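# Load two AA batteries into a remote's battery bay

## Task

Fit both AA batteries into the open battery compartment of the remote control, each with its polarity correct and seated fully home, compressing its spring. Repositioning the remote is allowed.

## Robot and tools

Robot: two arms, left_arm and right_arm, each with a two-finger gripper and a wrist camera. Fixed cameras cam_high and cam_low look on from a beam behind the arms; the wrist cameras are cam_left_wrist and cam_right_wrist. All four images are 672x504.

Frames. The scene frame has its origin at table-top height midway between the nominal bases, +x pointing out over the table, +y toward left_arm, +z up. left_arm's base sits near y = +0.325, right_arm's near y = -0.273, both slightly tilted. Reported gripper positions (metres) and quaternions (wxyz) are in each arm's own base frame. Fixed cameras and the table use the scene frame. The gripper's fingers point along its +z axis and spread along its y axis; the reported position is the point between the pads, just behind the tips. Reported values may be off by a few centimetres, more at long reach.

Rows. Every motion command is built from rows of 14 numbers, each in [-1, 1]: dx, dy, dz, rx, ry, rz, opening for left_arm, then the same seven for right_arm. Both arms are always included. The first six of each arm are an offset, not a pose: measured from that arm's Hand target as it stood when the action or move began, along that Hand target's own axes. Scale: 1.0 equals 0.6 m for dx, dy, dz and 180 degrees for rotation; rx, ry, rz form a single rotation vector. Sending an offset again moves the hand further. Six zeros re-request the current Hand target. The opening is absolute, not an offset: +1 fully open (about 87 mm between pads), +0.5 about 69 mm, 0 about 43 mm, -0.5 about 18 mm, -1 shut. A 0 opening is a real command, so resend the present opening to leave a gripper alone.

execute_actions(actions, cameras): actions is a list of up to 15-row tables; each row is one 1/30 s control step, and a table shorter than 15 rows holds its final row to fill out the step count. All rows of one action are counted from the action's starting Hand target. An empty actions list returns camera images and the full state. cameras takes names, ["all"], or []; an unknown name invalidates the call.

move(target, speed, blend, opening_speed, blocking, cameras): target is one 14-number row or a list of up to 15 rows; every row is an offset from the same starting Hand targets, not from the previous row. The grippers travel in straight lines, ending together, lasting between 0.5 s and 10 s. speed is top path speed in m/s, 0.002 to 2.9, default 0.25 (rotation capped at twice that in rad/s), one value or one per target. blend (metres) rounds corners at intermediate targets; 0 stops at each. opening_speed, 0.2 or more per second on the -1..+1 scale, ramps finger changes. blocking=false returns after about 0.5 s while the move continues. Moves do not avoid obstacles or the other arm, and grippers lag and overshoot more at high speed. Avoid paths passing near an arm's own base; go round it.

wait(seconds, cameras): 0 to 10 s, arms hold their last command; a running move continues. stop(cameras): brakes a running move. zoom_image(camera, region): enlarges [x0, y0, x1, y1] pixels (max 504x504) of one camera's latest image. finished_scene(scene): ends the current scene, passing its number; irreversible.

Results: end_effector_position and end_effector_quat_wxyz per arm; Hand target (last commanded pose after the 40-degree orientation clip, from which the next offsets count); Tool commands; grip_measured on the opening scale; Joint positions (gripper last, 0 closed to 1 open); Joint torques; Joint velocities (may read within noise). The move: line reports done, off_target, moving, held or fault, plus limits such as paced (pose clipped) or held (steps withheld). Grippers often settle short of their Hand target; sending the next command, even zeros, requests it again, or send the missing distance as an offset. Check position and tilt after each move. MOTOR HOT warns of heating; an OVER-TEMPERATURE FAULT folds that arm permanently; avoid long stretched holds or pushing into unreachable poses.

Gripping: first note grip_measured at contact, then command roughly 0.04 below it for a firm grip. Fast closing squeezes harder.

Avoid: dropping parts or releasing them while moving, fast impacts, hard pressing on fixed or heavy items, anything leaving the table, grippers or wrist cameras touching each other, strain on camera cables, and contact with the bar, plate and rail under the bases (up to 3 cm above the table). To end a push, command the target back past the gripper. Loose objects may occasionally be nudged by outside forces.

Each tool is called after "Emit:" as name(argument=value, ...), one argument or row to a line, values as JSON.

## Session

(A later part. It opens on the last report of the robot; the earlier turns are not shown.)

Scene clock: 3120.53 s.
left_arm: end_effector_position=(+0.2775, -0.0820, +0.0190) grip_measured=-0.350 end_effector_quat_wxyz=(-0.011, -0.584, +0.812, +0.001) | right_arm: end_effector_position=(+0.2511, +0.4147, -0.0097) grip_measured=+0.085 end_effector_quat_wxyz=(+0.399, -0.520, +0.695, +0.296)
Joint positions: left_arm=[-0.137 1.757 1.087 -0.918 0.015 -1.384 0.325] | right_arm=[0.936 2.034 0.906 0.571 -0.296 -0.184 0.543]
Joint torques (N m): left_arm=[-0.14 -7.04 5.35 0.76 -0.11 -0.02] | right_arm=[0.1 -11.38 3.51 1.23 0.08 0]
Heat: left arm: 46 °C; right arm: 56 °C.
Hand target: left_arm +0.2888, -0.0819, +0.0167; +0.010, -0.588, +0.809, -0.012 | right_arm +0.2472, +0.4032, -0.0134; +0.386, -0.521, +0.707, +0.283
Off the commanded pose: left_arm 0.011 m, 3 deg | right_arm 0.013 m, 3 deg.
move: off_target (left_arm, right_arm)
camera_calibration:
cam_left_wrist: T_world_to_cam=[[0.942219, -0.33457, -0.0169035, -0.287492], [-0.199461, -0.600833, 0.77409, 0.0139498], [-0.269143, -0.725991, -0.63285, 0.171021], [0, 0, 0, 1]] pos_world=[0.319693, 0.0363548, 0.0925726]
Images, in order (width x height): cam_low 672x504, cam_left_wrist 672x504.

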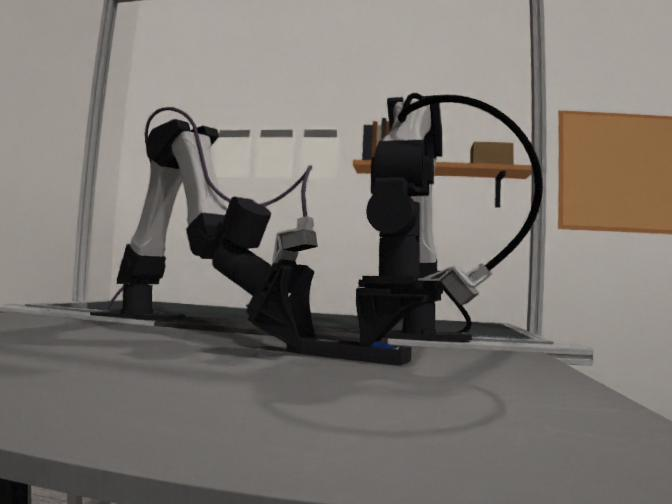

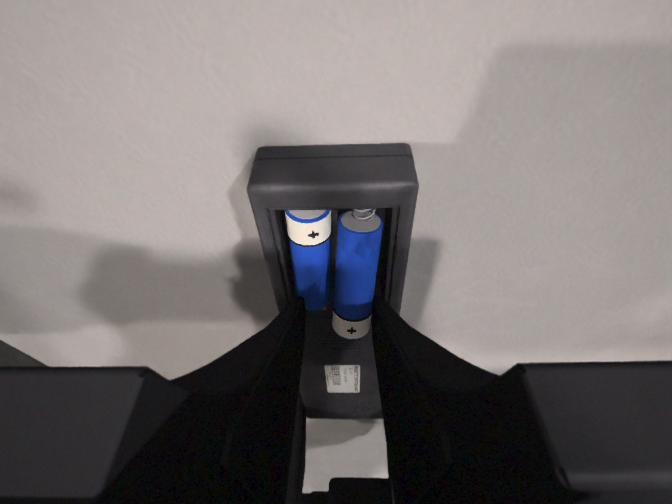

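Emit:
move(
  target=[
    [-0.0006,-0.0106,-0.0197,0,0,0,-0.35,0,0,0,0,0,0,0.02],
    [-0.0006,-0.0101,-0.0039,0,0,0,-0.35,0,0,0,0,0,0,0.02],
  ],
  speed=0.08,
  cameras=["cam_left_wrist"],
)

Emit:
zoom_image(
  camera="cam_left_wrist",
  region=[230, 110, 450, 400],
)

Scene clock: 3134.50 s.
left_arm: end_effector_position=(+0.2902, -0.0838, +0.0241) grip_measured=-0.350 end_effector_quat_wxyz=(+0.004, -0.585, +0.811, -0.013) | right_arm: end_effector_position=(+0.2514, +0.4146, -0.0097) grip_measured=+0.085 end_effector_quat_wxyz=(+0.399, -0.519, +0.695, +0.296)
Joint positions: left_arm=[-0.137 1.757 1.11 -0.9 0.015 -1.387 0.325] | right_arm=[0.935 2.034 0.906 0.571 -0.296 -0.184 0.543]
Joint torques (N m): left_arm=[-0.4 -5.81 6.23 0.52 -0.11 -0.02] | right_arm=[0.1 -11.41 3.44 1.22 0.07 -0.01]
Heat: left arm: 43 °C; right arm: 57 °C.
Hand target: left_arm +0.2946, -0.0835, +0.0192; +0.010, -0.588, +0.809, -0.012 | right_arm +0.2473, +0.4032, -0.0134; +0.386, -0.520, +0.707, +0.283
Off the commanded pose: left_arm 0.007 m, 1 deg | right_arm 0.013 m, 3 deg.
move: off_target (right_arm)
camera_calibration:
cam_left_wrist: T_world_to_cam=[[0.942979, -0.332029, 0.0233737, -0.300822], [-0.229303, -0.597118, 0.768681, 0.0205641], [-0.241268, -0.73021, -0.639205, 0.168103], [0, 0, 0, 1]] pos_world=[0.328942, 0.0351484, 0.0986767]
Images, in order (width x height): cam_left_wrist 672x504.

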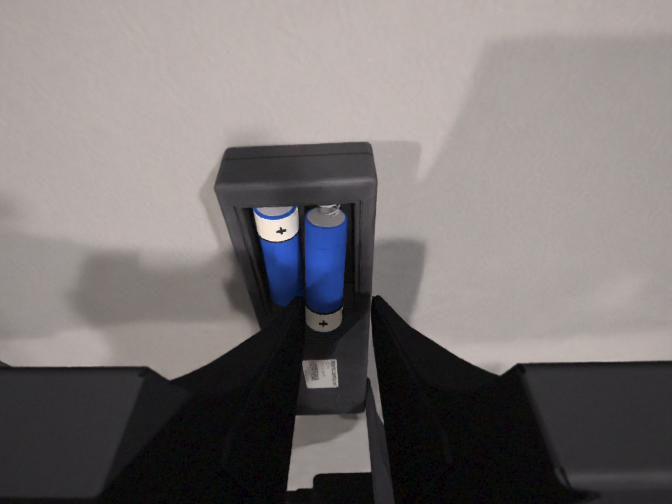

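Scaled by 1.738 from the camera's 672x504 image, which has a finer 960x720 frame.

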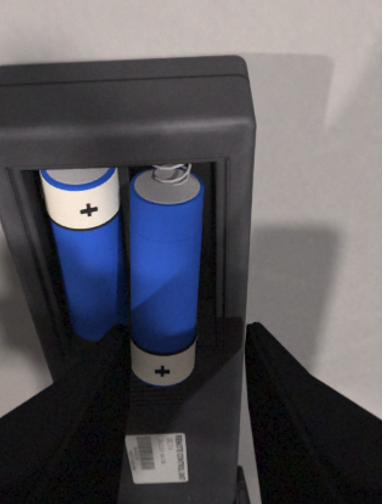

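Emit:
move(
  target=[0.0,0.0048,0.005,0,0,0,-0.66,0,0,0,0,0,0,0.02],
  speed=0.05,
  opening_speed=0.4,
  cameras=["cam_left_wrist","cam_low"],
)

Emit:
zoom_image(
  camera="cam_left_wrist",
  region=[230, 110, 450, 400],
)

Emit:
zoom_image(
  camera="cam_low",
  region=[355, 325, 415, 370],
)

Scene clock: 3149.47 s.
left_arm: end_effector_position=(+0.2867, -0.0833, +0.0207) grip_measured=-0.615 end_effector_quat_wxyz=(+0.001, -0.585, +0.811, -0.011) | right_arm: end_effector_position=(+0.2518, +0.4143, -0.0097) grip_measured=+0.085 end_effector_quat_wxyz=(+0.400, -0.519, +0.696, +0.295)
Joint positions: left_arm=[-0.137 1.757 1.095 -0.893 0.015 -1.387 0.192] | right_arm=[0.935 2.034 0.906 0.57 -0.293 -0.183 0.543]
Joint torques (N m): left_arm=[-0.24 -6.19 5.86 0.59 -0.1 0] | right_arm=[0.09 -11.37 3.47 1.23 0.05 -0.01]
Heat: left arm: 42 °C; right arm: 57 °C.
Hand target: left_arm +0.2919, -0.0826, +0.0161; +0.010, -0.588, +0.809, -0.012 | right_arm +0.2472, +0.4032, -0.0135; +0.386, -0.521, +0.707, +0.283
Off the commanded pose: left_arm 0.007 m, 1 deg | right_arm 0.013 m, 3 deg.
move: off_target (right_arm)
camera_calibration:
cam_left_wrist: T_world_to_cam=[[0.943141, -0.332025, 0.015629, -0.297178], [-0.223259, -0.597948, 0.769814, 0.020856], [-0.246252, -0.729533, -0.638077, 0.166887], [0, 0, 0, 1]] pos_world=[0.326033, 0.0355496, 0.0950757]
Images, in order (width x height): cam_low 672x504, cam_left_wrist 672x504.

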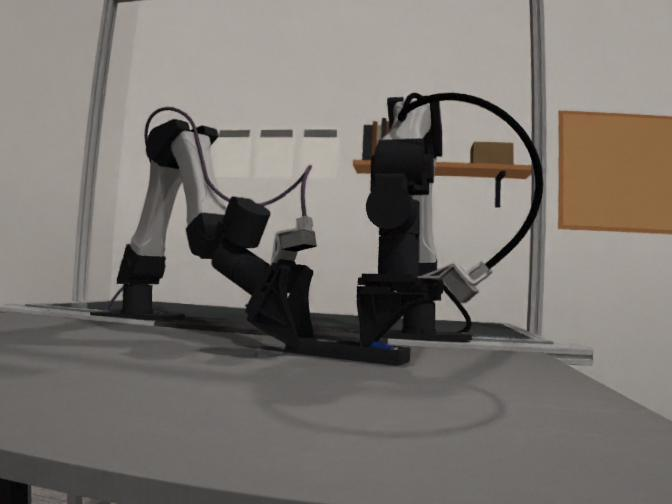

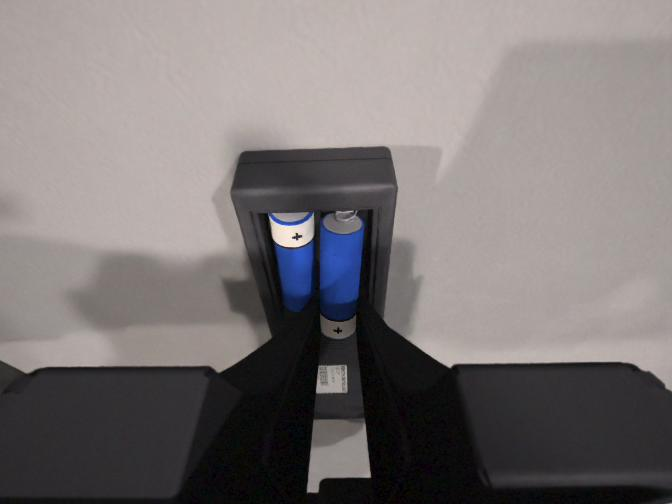

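Scaled by 1.738 from the camera's 672x504 image, which has a finer 960x720 frame.

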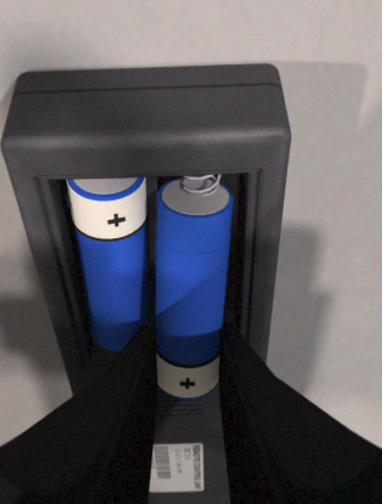

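Scaled by 8.400 from the camera's 672x504 image, which has a finer 960x720 frame.

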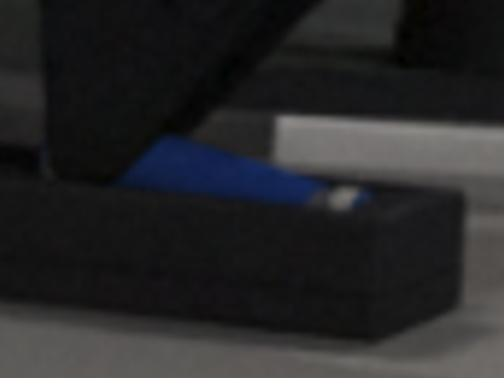

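Emit:
move(
  target=[
    [0,0,0,0,0,0,-0.35,0,0,0,0,0,0,0.02],
    [0,-0.0013,-0.0433,0,0,0,-0.35,0,0,0,0,0,0,0.02],
    [0.0058,-0.0027,-0.0433,0,0,0,-0.84,0,0,0,0,0,0,0.02],
    [0.0058,-0.002,-0.022,0,0,0,-0.84,0,0,0,0,0,0,0.02],
  ],
  speed=0.1,
  opening_speed=0.8,
  cameras=["cam_left_wrist","cam_low"],
)

Emit:
zoom_image(
  camera="cam_left_wrist",
  region=[230, 110, 450, 400],
)

Emit:
zoom_image(
  camera="cam_low",
  region=[345, 315, 415, 370],
)

Scene clock: 3170.20 s.
left_arm: end_effector_position=(+0.2853, -0.0866, +0.0311) grip_measured=-0.839 end_effector_quat_wxyz=(-0.006, -0.585, +0.811, -0.004) | right_arm: end_effector_position=(+0.2525, +0.4139, -0.0097) grip_measured=+0.085 end_effector_quat_wxyz=(+0.400, -0.517, +0.698, +0.293)
Joint positions: left_arm=[-0.148 1.755 1.137 -0.956 0.015 -1.399 0.08] | right_arm=[0.935 2.033 0.906 0.569 -0.287 -0.179 0.543]
Joint torques (N m): left_arm=[-0.24 -7.47 5.09 0.64 -0.12 0.01] | right_arm=[0.09 -11.22 3.47 1.23 -0.03 -0.06]
Heat: left arm: 41 °C; right arm: 56 °C.
Hand target: left_arm +0.2916, -0.0861, +0.0294; +0.010, -0.588, +0.809, -0.012 | right_arm +0.2473, +0.4031, -0.0136; +0.386, -0.521, +0.707, +0.283
Off the commanded pose: left_arm 0.007 m, 2 deg | right_arm 0.013 m, 2 deg.
move: off_target (right_arm); target 3's new opening was sent with left_arm's hand 0.015 m and 2 deg from that target
camera_calibration:
cam_left_wrist: T_world_to_cam=[[0.943382, -0.331695, -0.00284766, -0.296624], [-0.208629, -0.599998, 0.772319, 0.0060966], [-0.257883, -0.727998, -0.635229, 0.174153], [0, 0, 0, 1]] pos_world=[0.326013, 0.0320524, 0.105074]
Images, in order (width x height): cam_low 672x504, cam_left_wrist 672x504.

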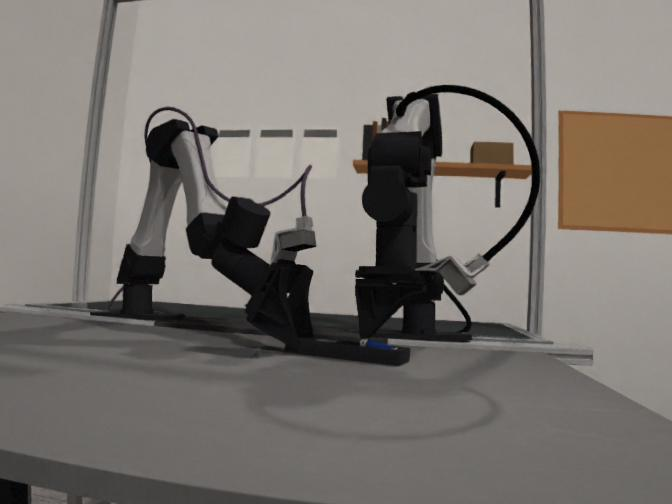

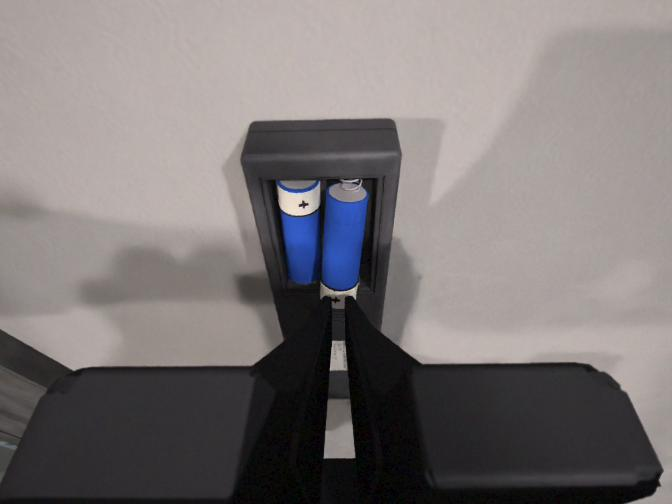

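Scaled by 1.738 from the camera's 672x504 image, which has a finer 960x720 frame.

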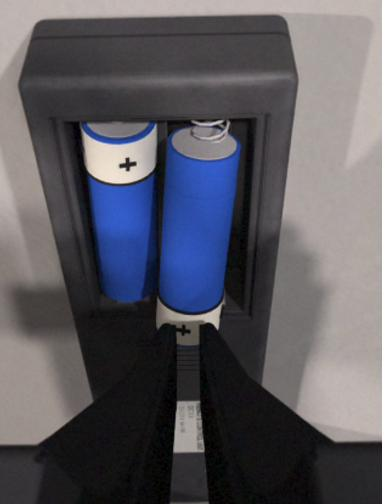

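Scaled by 7.200 from the camera's 672x504 image, which has a finer 960x720 frame.

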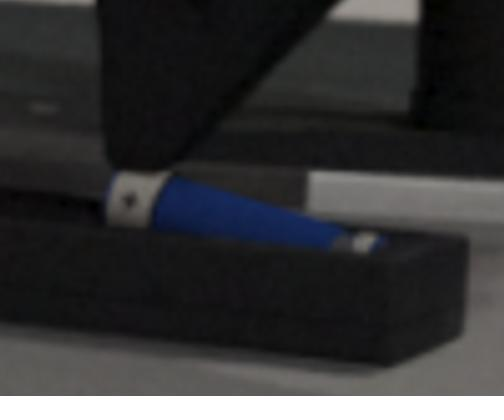

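Emit:
move(
  target=[0.0,0.0014,0.0467,0,0,0,-0.84,0,0,0,0,0,0,0.02],
  speed=0.05,
  cameras=["cam_left_wrist","cam_low"],
)

Emit:
zoom_image(
  camera="cam_left_wrist",
  region=[230, 110, 450, 400],
)

Emit:
zoom_image(
  camera="cam_low",
  region=[345, 315, 415, 370],
)

Scene clock: 3176.53 s.
left_arm: end_effector_position=(+0.2846, -0.0878, +0.0263) grip_measured=-0.839 end_effector_quat_wxyz=(-0.001, -0.586, +0.810, -0.016) | right_arm: end_effector_position=(+0.2525, +0.4139, -0.0097) grip_measured=+0.085 end_effector_quat_wxyz=(+0.400, -0.517, +0.698, +0.293)
Joint positions: left_arm=[-0.146 1.74 1.097 -0.908 0.024 -1.398 0.08] | right_arm=[0.935 2.033 0.906 0.569 -0.287 -0.179 0.543]
Joint torques (N m): left_arm=[-0.35 -3.25 2.37 1.27 -0.21 0] | right_arm=[0.08 -11.28 3.52 1.24 -0.01 -0.06]
Heat: left arm: 41 °C; right arm: 56 °C.
Hand target: left_arm +0.2916, -0.0861, +0.0013; +0.010, -0.588, +0.809, -0.012 | right_arm +0.2473, +0.4031, -0.0136; +0.386, -0.521, +0.707, +0.283
Off the commanded pose: left_arm 0.026 m, 1 deg | right_arm 0.013 m, 2 deg.
move: off_target (left_arm, right_arm)
camera_calibration:
cam_left_wrist: T_world_to_cam=[[0.943422, -0.330897, 0.0214786, -0.297023], [-0.224599, -0.590015, 0.775524, 0.0143391], [-0.243946, -0.73647, -0.630953, 0.165195], [0, 0, 0, 1]] pos_world=[0.323737, 0.0318377, 0.0994899]
Images, in order (width x height): cam_low 672x504, cam_left_wrist 672x504.

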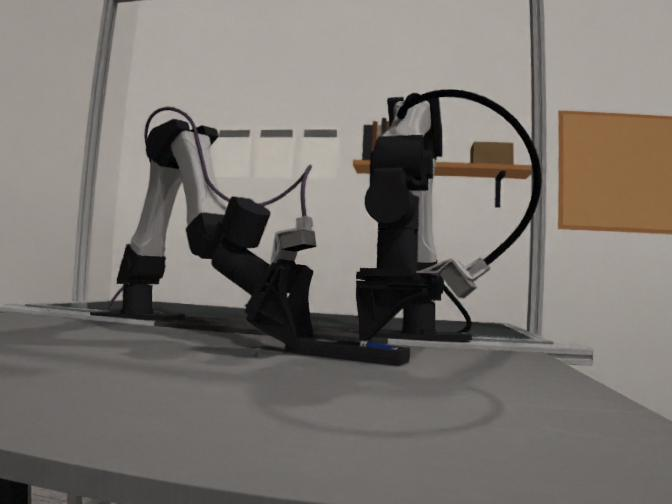

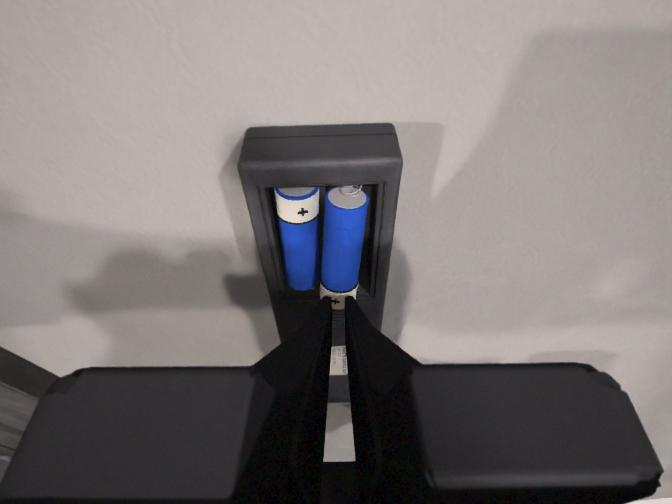

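Scaled by 1.738 from the camera's 672x504 image, which has a finer 960x720 frame.

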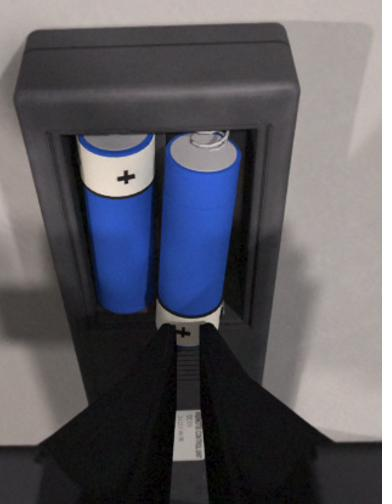

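Scaled by 7.200 from the camera's 672x504 image, which has a finer 960x720 frame.

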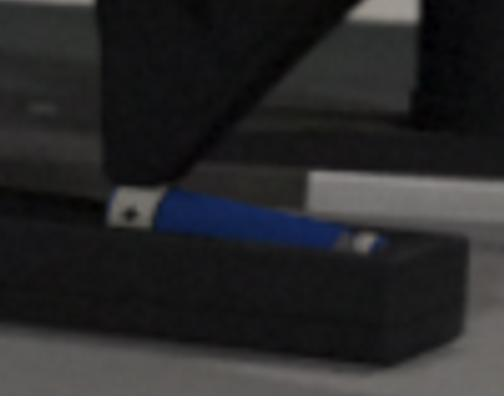

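Emit:
move(
  target=[-0.05,0,0,0,0,0,-0.84,0,0,0,0,0,0,0.02],
  speed=0.05,
  cameras=["cam_left_wrist","cam_low"],
)

Emit:
zoom_image(
  camera="cam_left_wrist",
  region=[230, 110, 450, 400],
)

Emit:
zoom_image(
  camera="cam_low",
  region=[345, 315, 415, 370],
)

Scene clock: 3183.10 s.
left_arm: end_effector_position=(+0.2856, -0.0839, +0.0263) grip_measured=-0.839 end_effector_quat_wxyz=(-0.037, -0.580, +0.812, -0.053) | right_arm: end_effector_position=(+0.2525, +0.4139, -0.0097) grip_measured=+0.085 end_effector_quat_wxyz=(+0.400, -0.517, +0.698, +0.293)
Joint positions: left_arm=[-0.074 1.757 1.093 -0.896 0.13 -1.316 0.08] | right_arm=[0.935 2.033 0.906 0.569 -0.287 -0.179 0.543]
Joint torques (N m): left_arm=[1.77 -3.23 5.72 0.99 -1.16 0.14] | right_arm=[0.12 -11.33 3.54 1.22 -0.01 -0.06]
Heat: left arm: 40 °C; right arm: 56 °C.
Hand target: left_arm +0.3009, -0.0576, +0.0014; +0.010, -0.588, +0.809, -0.012 | right_arm +0.2473, +0.4031, -0.0136; +0.386, -0.521, +0.707, +0.283
Off the commanded pose: left_arm 0.039 m, 7 deg | right_arm 0.013 m, 2 deg.
move: off_target (left_arm, right_arm)
camera_calibration:
cam_left_wrist: T_world_to_cam=[[0.940305, -0.337623, 0.0428633, -0.296831], [-0.219231, -0.504557, 0.835081, 0.0209617], [-0.260315, -0.794628, -0.548455, 0.165955], [0, 0, 0, 1]] pos_world=[0.326908, 0.0422316, 0.086237]
Images, in order (width x height): cam_low 672x504, cam_left_wrist 672x504.

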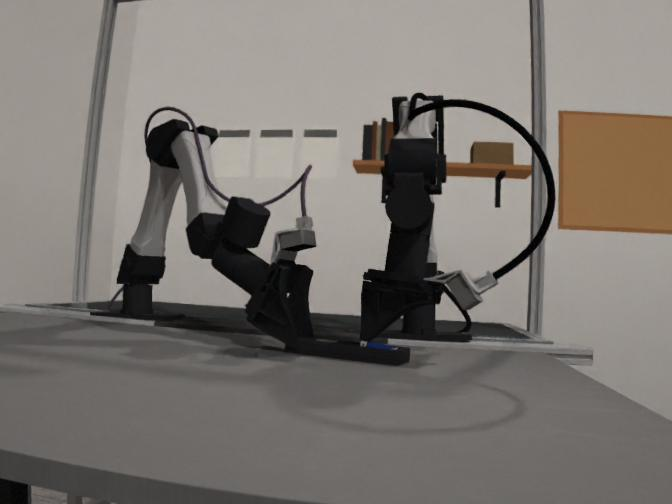

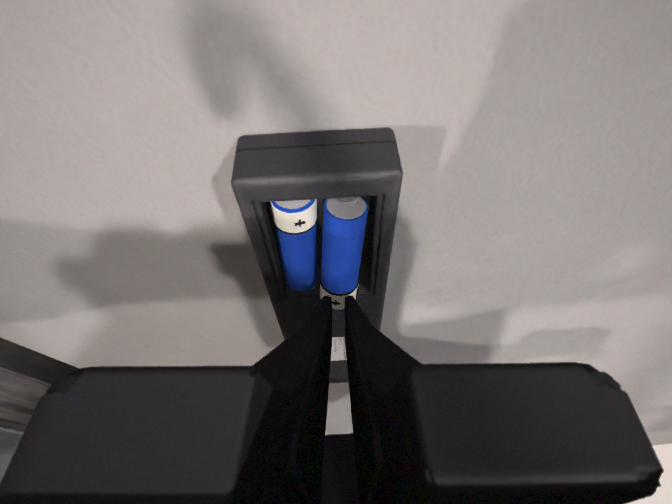

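Scaled by 1.738 from the camera's 672x504 image, which has a finer 960x720 frame.

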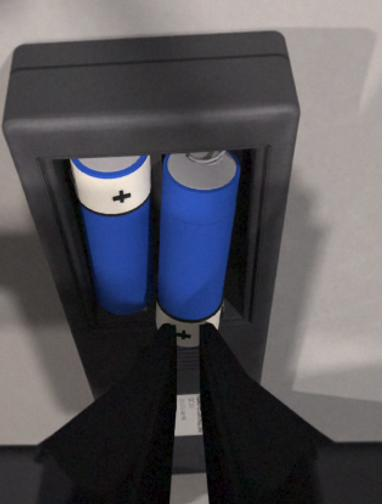

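Scaled by 7.200 from the camera's 672x504 image, which has a finer 960x720 frame.

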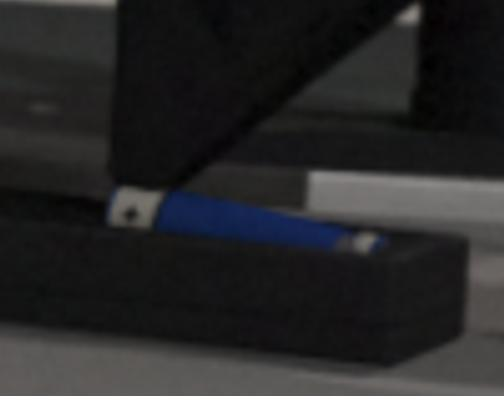

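Emit:
move(
  target=[-0.035,0,0.01,0,0,0,-0.84,0,0,0,0,0,0,0.02],
  speed=0.05,
  cameras=["cam_left_wrist","cam_low"],
)

Emit:
zoom_image(
  camera="cam_low",
  region=[345, 315, 415, 370],
)

Scene clock: 3194.00 s.
left_arm: end_effector_position=(+0.2949, -0.0637, +0.0213) grip_measured=-0.839 end_effector_quat_wxyz=(-0.035, -0.583, +0.810, -0.058) | right_arm: end_effector_position=(+0.2525, +0.4139, -0.0097) grip_measured=+0.085 end_effector_quat_wxyz=(+0.400, -0.517, +0.698, +0.293)
Joint positions: left_arm=[-0.003 1.789 1.11 -0.881 0.134 -1.252 0.08] | right_arm=[0.935 2.033 0.906 0.569 -0.287 -0.179 0.543]
Joint torques (N m): left_arm=[1.25 -3.38 5.61 1.01 -1.16 0.14] | right_arm=[0.13 -11.29 3.54 1.24 -0.01 -0.05]
Heat: left arm: 39 °C; right arm: 56 °C.
Hand target: left_arm +0.3075, -0.0376, -0.0046; +0.010, -0.588, +0.809, -0.012 | right_arm +0.2473, +0.4031, -0.0136; +0.386, -0.521, +0.707, +0.283
Off the commanded pose: left_arm 0.039 m, 7 deg | right_arm 0.013 m, 2 deg.
move: off_target (left_arm, right_arm)
camera_calibration:
cam_left_wrist: T_world_to_cam=[[0.942232, -0.330891, 0.0520573, -0.298881], [-0.222651, -0.50259, 0.835362, 0.0384761], [-0.25025, -0.798695, -0.54723, 0.178399], [0, 0, 0, 1]] pos_world=[0.334826, 0.062927, 0.0810425]
Images, in order (width x height): cam_low 672x504, cam_left_wrist 672x504.

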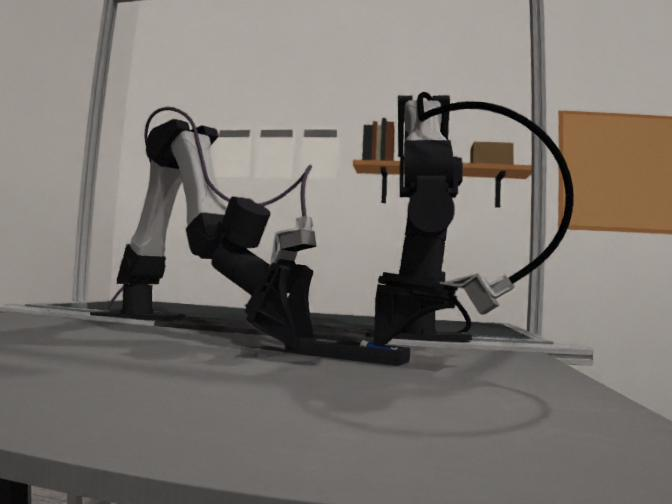

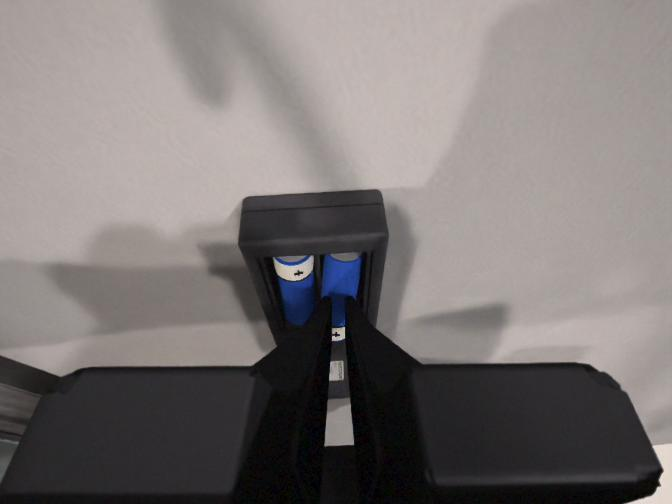

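Scaled by 7.200 from the camera's 672x504 image, which has a finer 960x720 frame.

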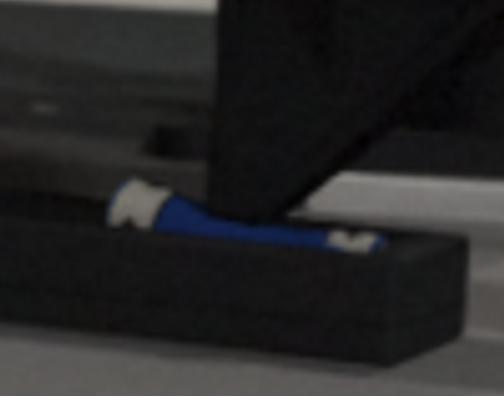

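Emit:
move(
  target=[
    [0.0479,0.0052,-0.0435,0,0,0,-0.84,0,0,0,0,0,0,0.02],
    [0.0479,0.0037,-0.0913,0,0,0,-0.84,0,0,0,0,0,0,0.02],
    [0.0834,-0.0022,-0.0828,0,0,0,-0.35,0,0,0,0,0,0,0.02],
    [0.0834,-0.0008,-0.0358,0,0,0,-0.35,0,0,0,0,0,0,0.02],
  ],
  speed=0.1,
  opening_speed=0.8,
  cameras=["cam_left_wrist","cam_low"],
)

Emit:
zoom_image(
  camera="cam_left_wrist",
  region=[230, 110, 450, 400],
)

Emit:
zoom_image(
  camera="cam_low",
  region=[345, 315, 415, 370],
)

Scene clock: 3247.70 s.
left_arm: end_effector_position=(+0.2882, -0.0881, +0.0223) grip_measured=-0.350 end_effector_quat_wxyz=(+0.003, -0.583, +0.812, -0.016) | right_arm: end_effector_position=(+0.2525, +0.4139, -0.0097) grip_measured=+0.085 end_effector_quat_wxyz=(+0.400, -0.517, +0.698, +0.293)
Joint positions: left_arm=[-0.148 1.754 1.098 -0.888 0.02 -1.394 0.325] | right_arm=[0.935 2.033 0.906 0.569 -0.287 -0.179 0.543]
Joint torques (N m): left_arm=[0.09 -5.91 5.86 0.51 -0.16 -0.01] | right_arm=[0.08 -11.26 3.51 1.23 -0.01 -0.04]
Heat: left arm: 39 °C; right arm: 56 °C.
Hand target: left_arm +0.2919, -0.0852, +0.0168; +0.010, -0.588, +0.809, -0.012 | right_arm +0.2473, +0.4031, -0.0136; +0.386, -0.521, +0.707, +0.283
Off the commanded pose: left_arm 0.007 m, 1 deg | right_arm 0.013 m, 2 deg.
move: off_target (right_arm); target 3's new opening was sent with left_arm's hand 0.011 m and 2 deg from that target
camera_calibration:
cam_left_wrist: T_world_to_cam=[[0.941353, -0.33634, 0.0270233, -0.300359], [-0.233495, -0.591503, 0.771754, 0.0206448], [-0.243587, -0.732803, -0.635346, 0.163691], [0, 0, 0, 1]] pos_world=[0.327438, 0.0311421, 0.0961845]
Images, in order (width x height): cam_low 672x504, cam_left_wrist 672x504.

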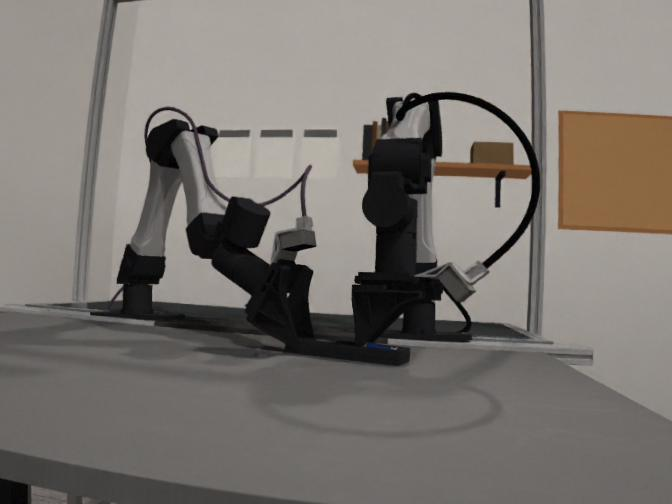

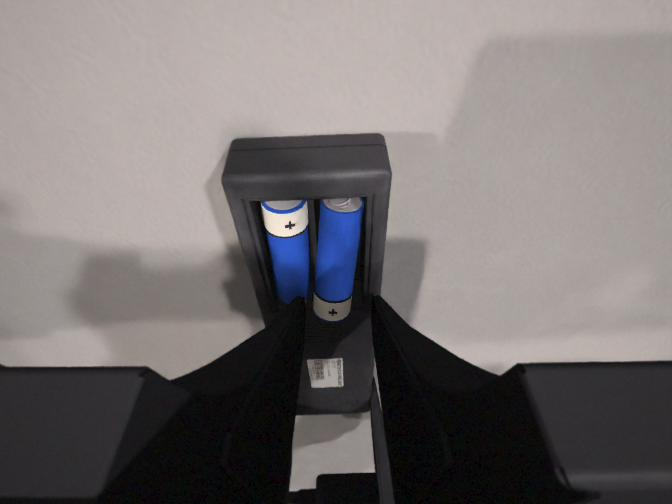

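Scaled by 1.738 from the camera's 672x504 image, which has a finer 960x720 frame.

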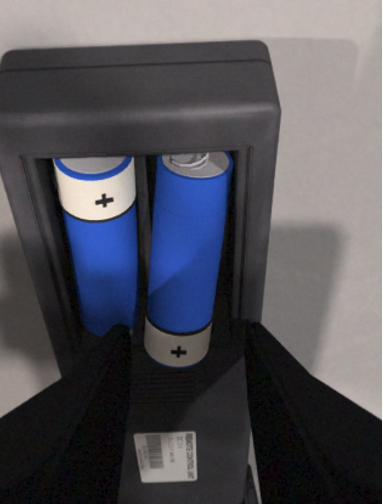

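Scaled by 7.200 from the camera's 672x504 image, which has a finer 960x720 frame.

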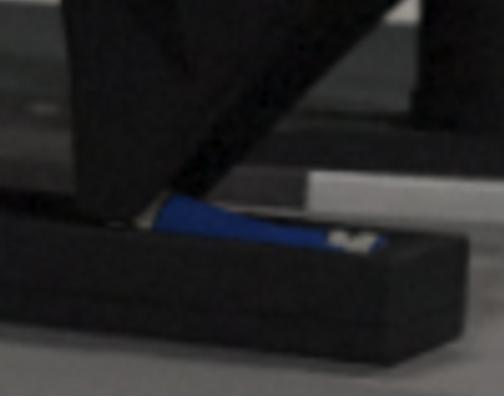

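Emit:
move(
  target=[0.0,0.003,0.008,0,0,0,-0.76,0,0,0,0,0,0,0.02],
  speed=0.05,
  opening_speed=0.4,
  cameras=["cam_left_wrist","cam_low"],
)

Emit:
zoom_image(
  camera="cam_left_wrist",
  region=[230, 110, 450, 400],
)

Emit:
zoom_image(
  camera="cam_low",
  region=[345, 315, 415, 370],
)

Scene clock: 3256.87 s.
left_arm: end_effector_position=(+0.2869, -0.0874, +0.0194) grip_measured=-0.615 end_effector_quat_wxyz=(+0.003, -0.583, +0.812, -0.015) | right_arm: end_effector_position=(+0.2526, +0.4138, -0.0098) grip_measured=+0.085 end_effector_quat_wxyz=(+0.400, -0.516, +0.698, +0.293)
Joint positions: left_arm=[-0.148 1.754 1.086 -0.877 0.017 -1.395 0.193] | right_arm=[0.935 2.033 0.906 0.569 -0.286 -0.179 0.543]
Joint torques (N m): left_arm=[0.16 -5.74 5.3 0.6 -0.15 0.01] | right_arm=[0.05 -11.32 3.45 1.25 -0.02 -0.05]
Heat: left arm: 39 °C; right arm: 57 °C.
Hand target: left_arm +0.2903, -0.0847, +0.0120; +0.010, -0.588, +0.809, -0.012 | right_arm +0.2473, +0.4031, -0.0136; +0.386, -0.521, +0.707, +0.283
Off the commanded pose: left_arm 0.009 m, 1 deg | right_arm 0.013 m, 2 deg.
move: off_target (right_arm)
camera_calibration:
cam_left_wrist: T_world_to_cam=[[0.941536, -0.335929, 0.0257075, -0.298785], [-0.232881, -0.593774, 0.770194, 0.0225833], [-0.243466, -0.731152, -0.637292, 0.162082], [0, 0, 0, 1]] pos_world=[0.326038, 0.0315452, 0.0935808]
Images, in order (width x height): cam_low 672x504, cam_left_wrist 672x504.

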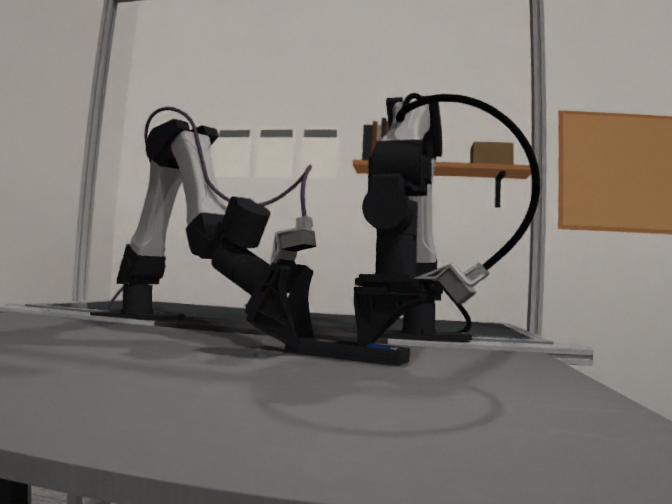

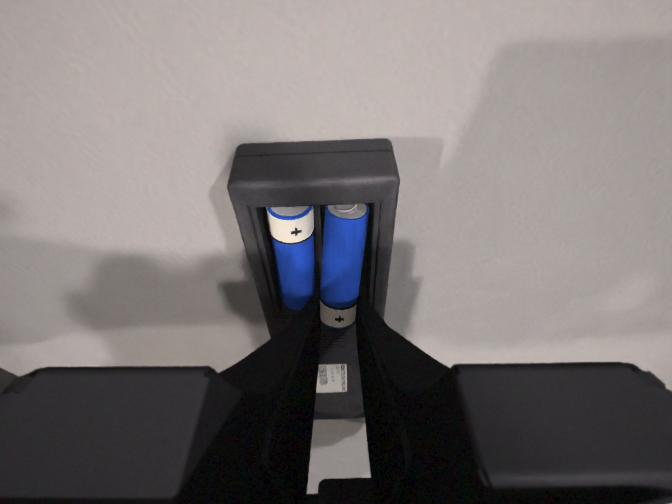

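Scaled by 1.738 from the camera's 672x504 image, which has a finer 960x720 frame.

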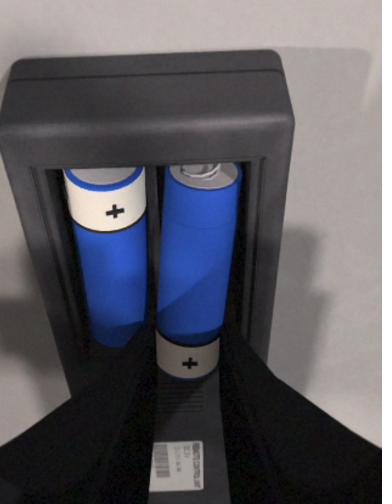

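Scaled by 7.200 from the camera's 672x504 image, which has a finer 960x720 frame.

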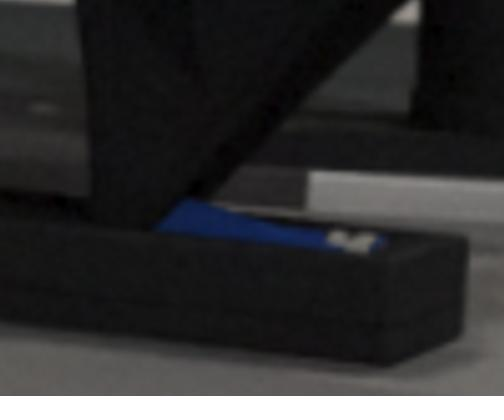

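Emit:
move(
  target=[-0.033,0.0,0.012,0,0,0,-0.80,0,0,0,0,0,0,0.02],
  speed=0.05,
  cameras=["cam_left_wrist","cam_low"],
)

Emit:
zoom_image(
  camera="cam_left_wrist",
  region=[230, 110, 450, 400],
)

Emit:
zoom_image(
  camera="cam_low",
  region=[345, 315, 415, 370],
)

Scene clock: 3263.10 s.
left_arm: end_effector_position=(+0.2872, -0.0856, +0.0189) grip_measured=-0.616 end_effector_quat_wxyz=(-0.020, -0.579, +0.814, -0.037) | right_arm: end_effector_position=(+0.2526, +0.4138, -0.0098) grip_measured=+0.085 end_effector_quat_wxyz=(+0.400, -0.516, +0.698, +0.293)
Joint positions: left_arm=[-0.106 1.765 1.083 -0.869 0.082 -1.343 0.192] | right_arm=[0.935 2.033 0.906 0.569 -0.286 -0.179 0.543]
Joint torques (N m): left_arm=[2.04 -4.81 5.71 0.72 -0.73 0.12] | right_arm=[0.05 -11.3 3.55 1.24 -0.02 -0.07]
Heat: left arm: 39 °C; right arm: 57 °C.
Hand target: left_arm +0.2966, -0.0660, +0.0048; +0.010, -0.588, +0.809, -0.012 | right_arm +0.2473, +0.4031, -0.0136; +0.386, -0.521, +0.707, +0.283
Off the commanded pose: left_arm 0.026 m, 5 deg | right_arm 0.013 m, 2 deg.
move: off_target (left_arm, right_arm)
camera_calibration:
cam_left_wrist: T_world_to_cam=[[0.938405, -0.343565, 0.0368611, -0.298387], [-0.230131, -0.541845, 0.808358, 0.0269612], [-0.257751, -0.767051, -0.587535, 0.163333], [0, 0, 0, 1]] pos_world=[0.328312, 0.0373784, 0.0851688]
Images, in order (width x height): cam_low 672x504, cam_left_wrist 672x504.

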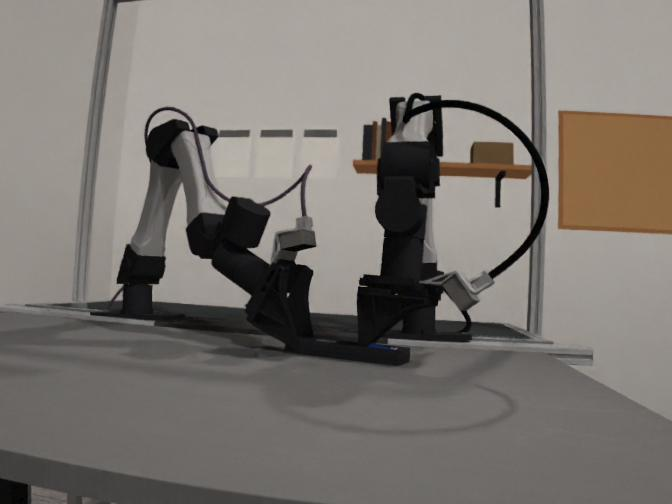

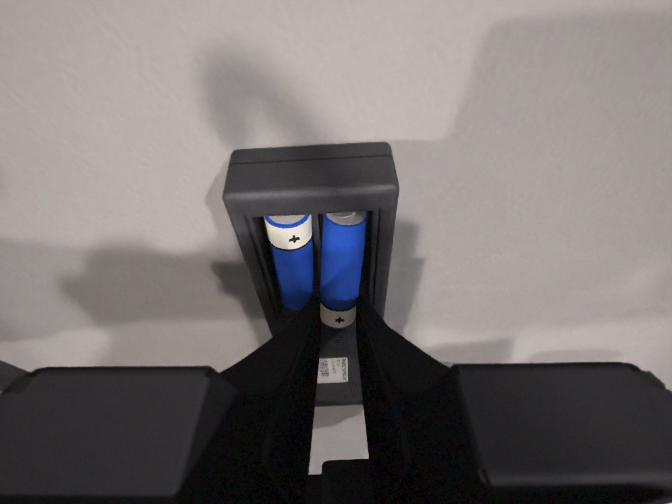

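Scaled by 1.738 from the camera's 672x504 image, which has a finer 960x720 frame.

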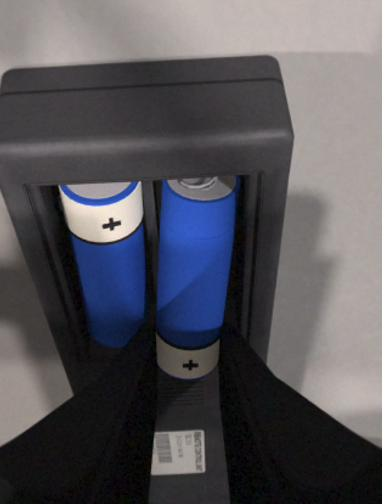

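Scaled by 7.200 from the camera's 672x504 image, which has a finer 960x720 frame.

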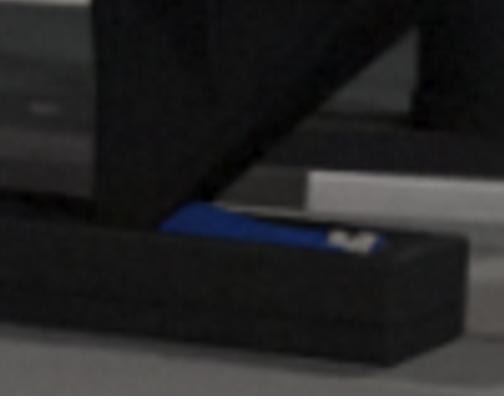

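Emit:
move(
  target=[-0.03,0.0,0.0,0,0,0,-0.80,0,0,0,0,0,0,0.02],
  speed=0.05,
  cameras=["cam_low"],
)

Emit:
zoom_image(
  camera="cam_low",
  region=[345, 315, 415, 370],
)

Scene clock: 3270.30 s.
left_arm: end_effector_position=(+0.2862, -0.0819, +0.0168) grip_measured=-0.619 end_effector_quat_wxyz=(-0.043, -0.576, +0.814, -0.053) | right_arm: end_effector_position=(+0.2526, +0.4140, -0.0097) grip_measured=+0.085 end_effector_quat_wxyz=(+0.401, -0.516, +0.698, +0.293)
Joint positions: left_arm=[-0.063 1.785 1.083 -0.869 0.137 -1.295 0.191] | right_arm=[0.936 2.033 0.906 0.57 -0.286 -0.179 0.543]
Joint torques (N m): left_arm=[3.34 -5.45 7.69 0.57 -1.22 0.18] | right_arm=[0.06 -11.28 3.54 1.23 -0.03 -0.06]
Heat: left arm: 39 °C; right arm: 57 °C.
Hand target: left_arm +0.3022, -0.0489, +0.0048; +0.010, -0.588, +0.809, -0.012 | right_arm +0.2473, +0.4031, -0.0136; +0.386, -0.521, +0.707, +0.283
Off the commanded pose: left_arm 0.039 m, 8 deg | right_arm 0.013 m, 2 deg.
move: off_target (left_arm, right_arm)
Images, in order (width x height): cam_low 672x504.

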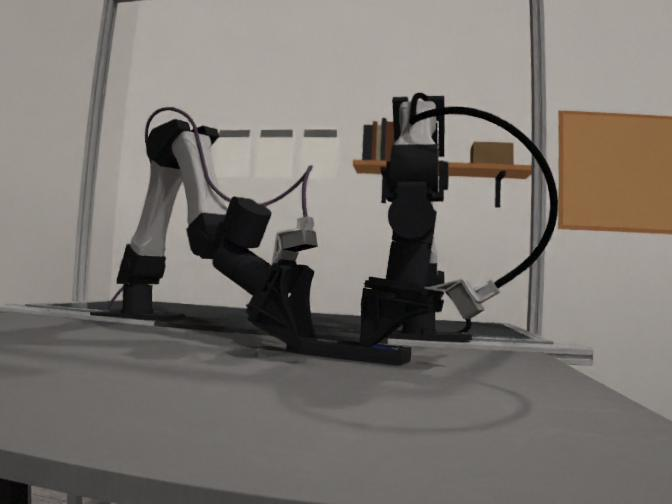

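Scaled by 7.200 from the camera's 672x504 image, which has a finer 960x720 frame.

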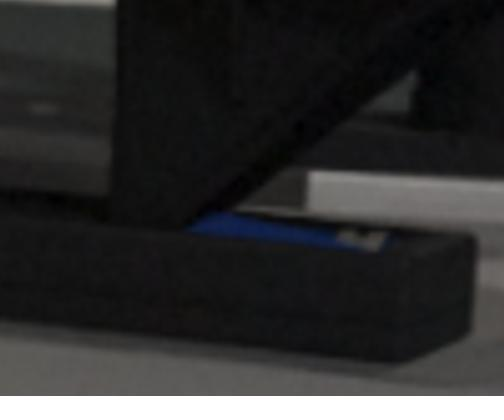

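Emit:
move(
  target=[-0.015,0.0,0.015,0,0,0,-0.80,0,0,0,0,0,0,0.02],
  speed=0.05,
  cameras=["cam_low"],
)

Emit:
zoom_image(
  camera="cam_low",
  region=[345, 315, 415, 370],
)

Scene clock: 3276.23 s.
left_arm: end_effector_position=(+0.2857, -0.0803, +0.0160) grip_measured=-0.619 end_effector_quat_wxyz=(-0.057, -0.576, +0.813, -0.065) | right_arm: end_effector_position=(+0.2526, +0.4140, -0.0097) grip_measured=+0.085 end_effector_quat_wxyz=(+0.401, -0.516, +0.698, +0.293)
Joint positions: left_arm=[-0.038 1.796 1.083 -0.869 0.173 -1.269 0.191] | right_arm=[0.936 2.033 0.906 0.57 -0.286 -0.179 0.543]
Joint torques (N m): left_arm=[3.58 -4.79 7.3 0.81 -1.53 0.19] | right_arm=[0.06 -11.32 3.45 1.22 -0.02 -0.05]
Heat: left arm: 39 °C; right arm: 57 °C.
Hand target: left_arm +0.3052, -0.0403, -0.0042; +0.010, -0.588, +0.809, -0.012 | right_arm +0.2473, +0.4031, -0.0136; +0.386, -0.521, +0.707, +0.283
Off the commanded pose: left_arm 0.049 m, 10 deg | right_arm 0.013 m, 2 deg.
move: off_target (left_arm, right_arm)
Images, in order (width x height): cam_low 672x504.

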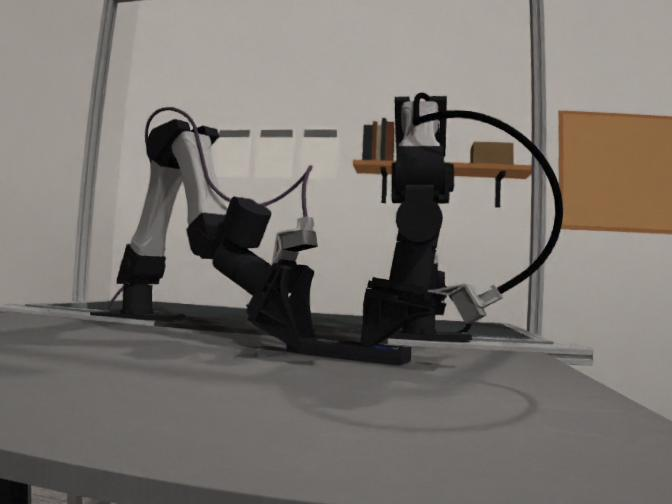

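Scaled by 7.200 from the camera's 672x504 image, which has a finer 960x720 frame.

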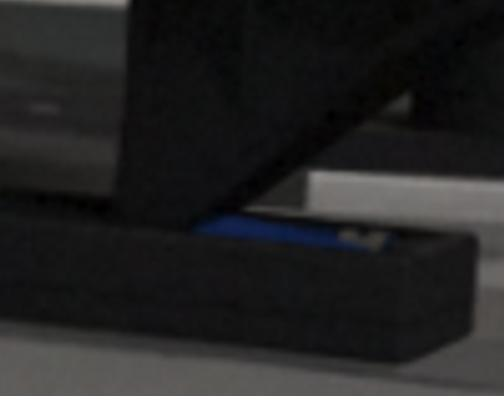

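Emit:
move(
  target=[0.0,0.0,0.02,0,0,0,-0.80,0,0,0,0,0,0,0.02],
  speed=0.05,
  cameras=["cam_low","cam_left_wrist"],
)

Emit:
zoom_image(
  camera="cam_low",
  region=[345, 315, 415, 370],
)

Emit:
zoom_image(
  camera="cam_left_wrist",
  region=[230, 110, 450, 400],
)

Scene clock: 3286.53 s.
left_arm: end_effector_position=(+0.2861, -0.0804, +0.0153) grip_measured=-0.619 end_effector_quat_wxyz=(-0.061, -0.576, +0.812, -0.069) | right_arm: end_effector_position=(+0.2526, +0.4140, -0.0097) grip_measured=+0.085 end_effector_quat_wxyz=(+0.401, -0.516, +0.698, +0.293)
Joint positions: left_arm=[-0.032 1.802 1.083 -0.866 0.184 -1.264 0.19] | right_arm=[0.936 2.033 0.906 0.57 -0.286 -0.179 0.543]
Joint torques (N m): left_arm=[2.99 -3.66 5.29 1.12 -1.62 0.13] | right_arm=[0.08 -11.25 3.49 1.23 -0.02 -0.06]
Heat: left arm: 38 °C; right arm: 57 °C.
Hand target: left_arm +0.3057, -0.0404, -0.0161; +0.010, -0.588, +0.809, -0.012 | right_arm +0.2473, +0.4031, -0.0136; +0.386, -0.521, +0.707, +0.283
Off the commanded pose: left_arm 0.055 m, 11 deg | right_arm 0.013 m, 2 deg.
move: off_target (left_arm, right_arm)
camera_calibration:
cam_left_wrist: T_world_to_cam=[[0.937742, -0.344679, 0.0428561, -0.295499], [-0.207466, -0.456888, 0.864992, 0.0319874], [-0.278564, -0.82003, -0.499952, 0.165264], [0, 0, 0, 1]] pos_world=[0.329775, 0.0482833, 0.0676191]
Images, in order (width x height): cam_low 672x504, cam_left_wrist 672x504.

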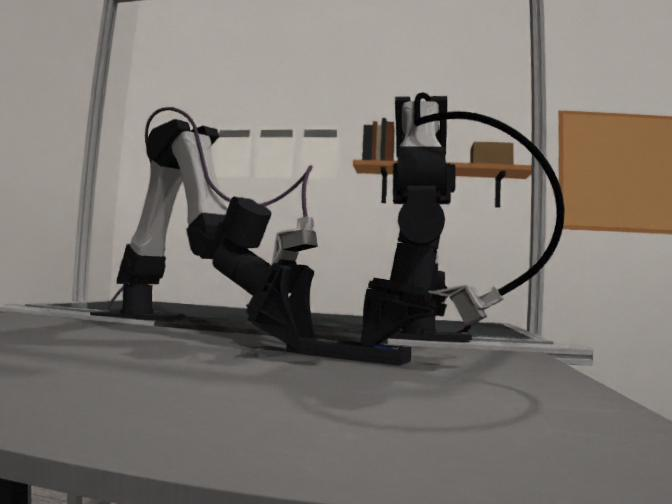

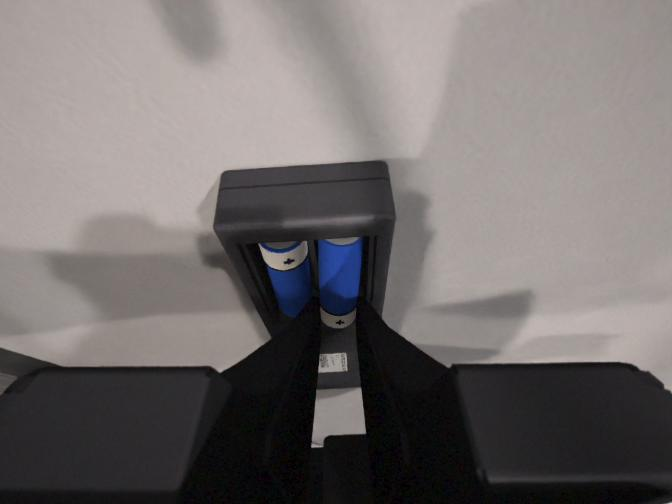

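Scaled by 7.200 from the camera's 672x504 image, which has a finer 960x720 frame.

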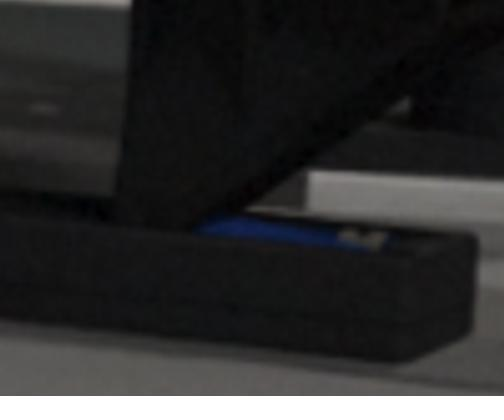

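Scaled by 1.738 from the camera's 672x504 image, which has a finer 960x720 frame.

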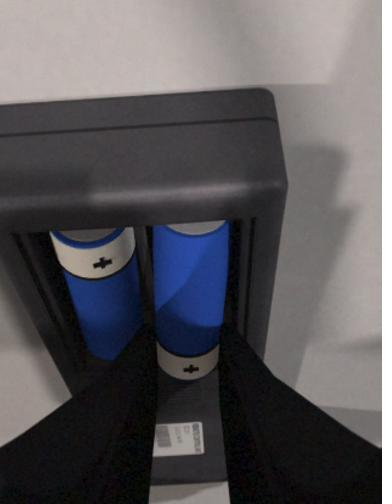

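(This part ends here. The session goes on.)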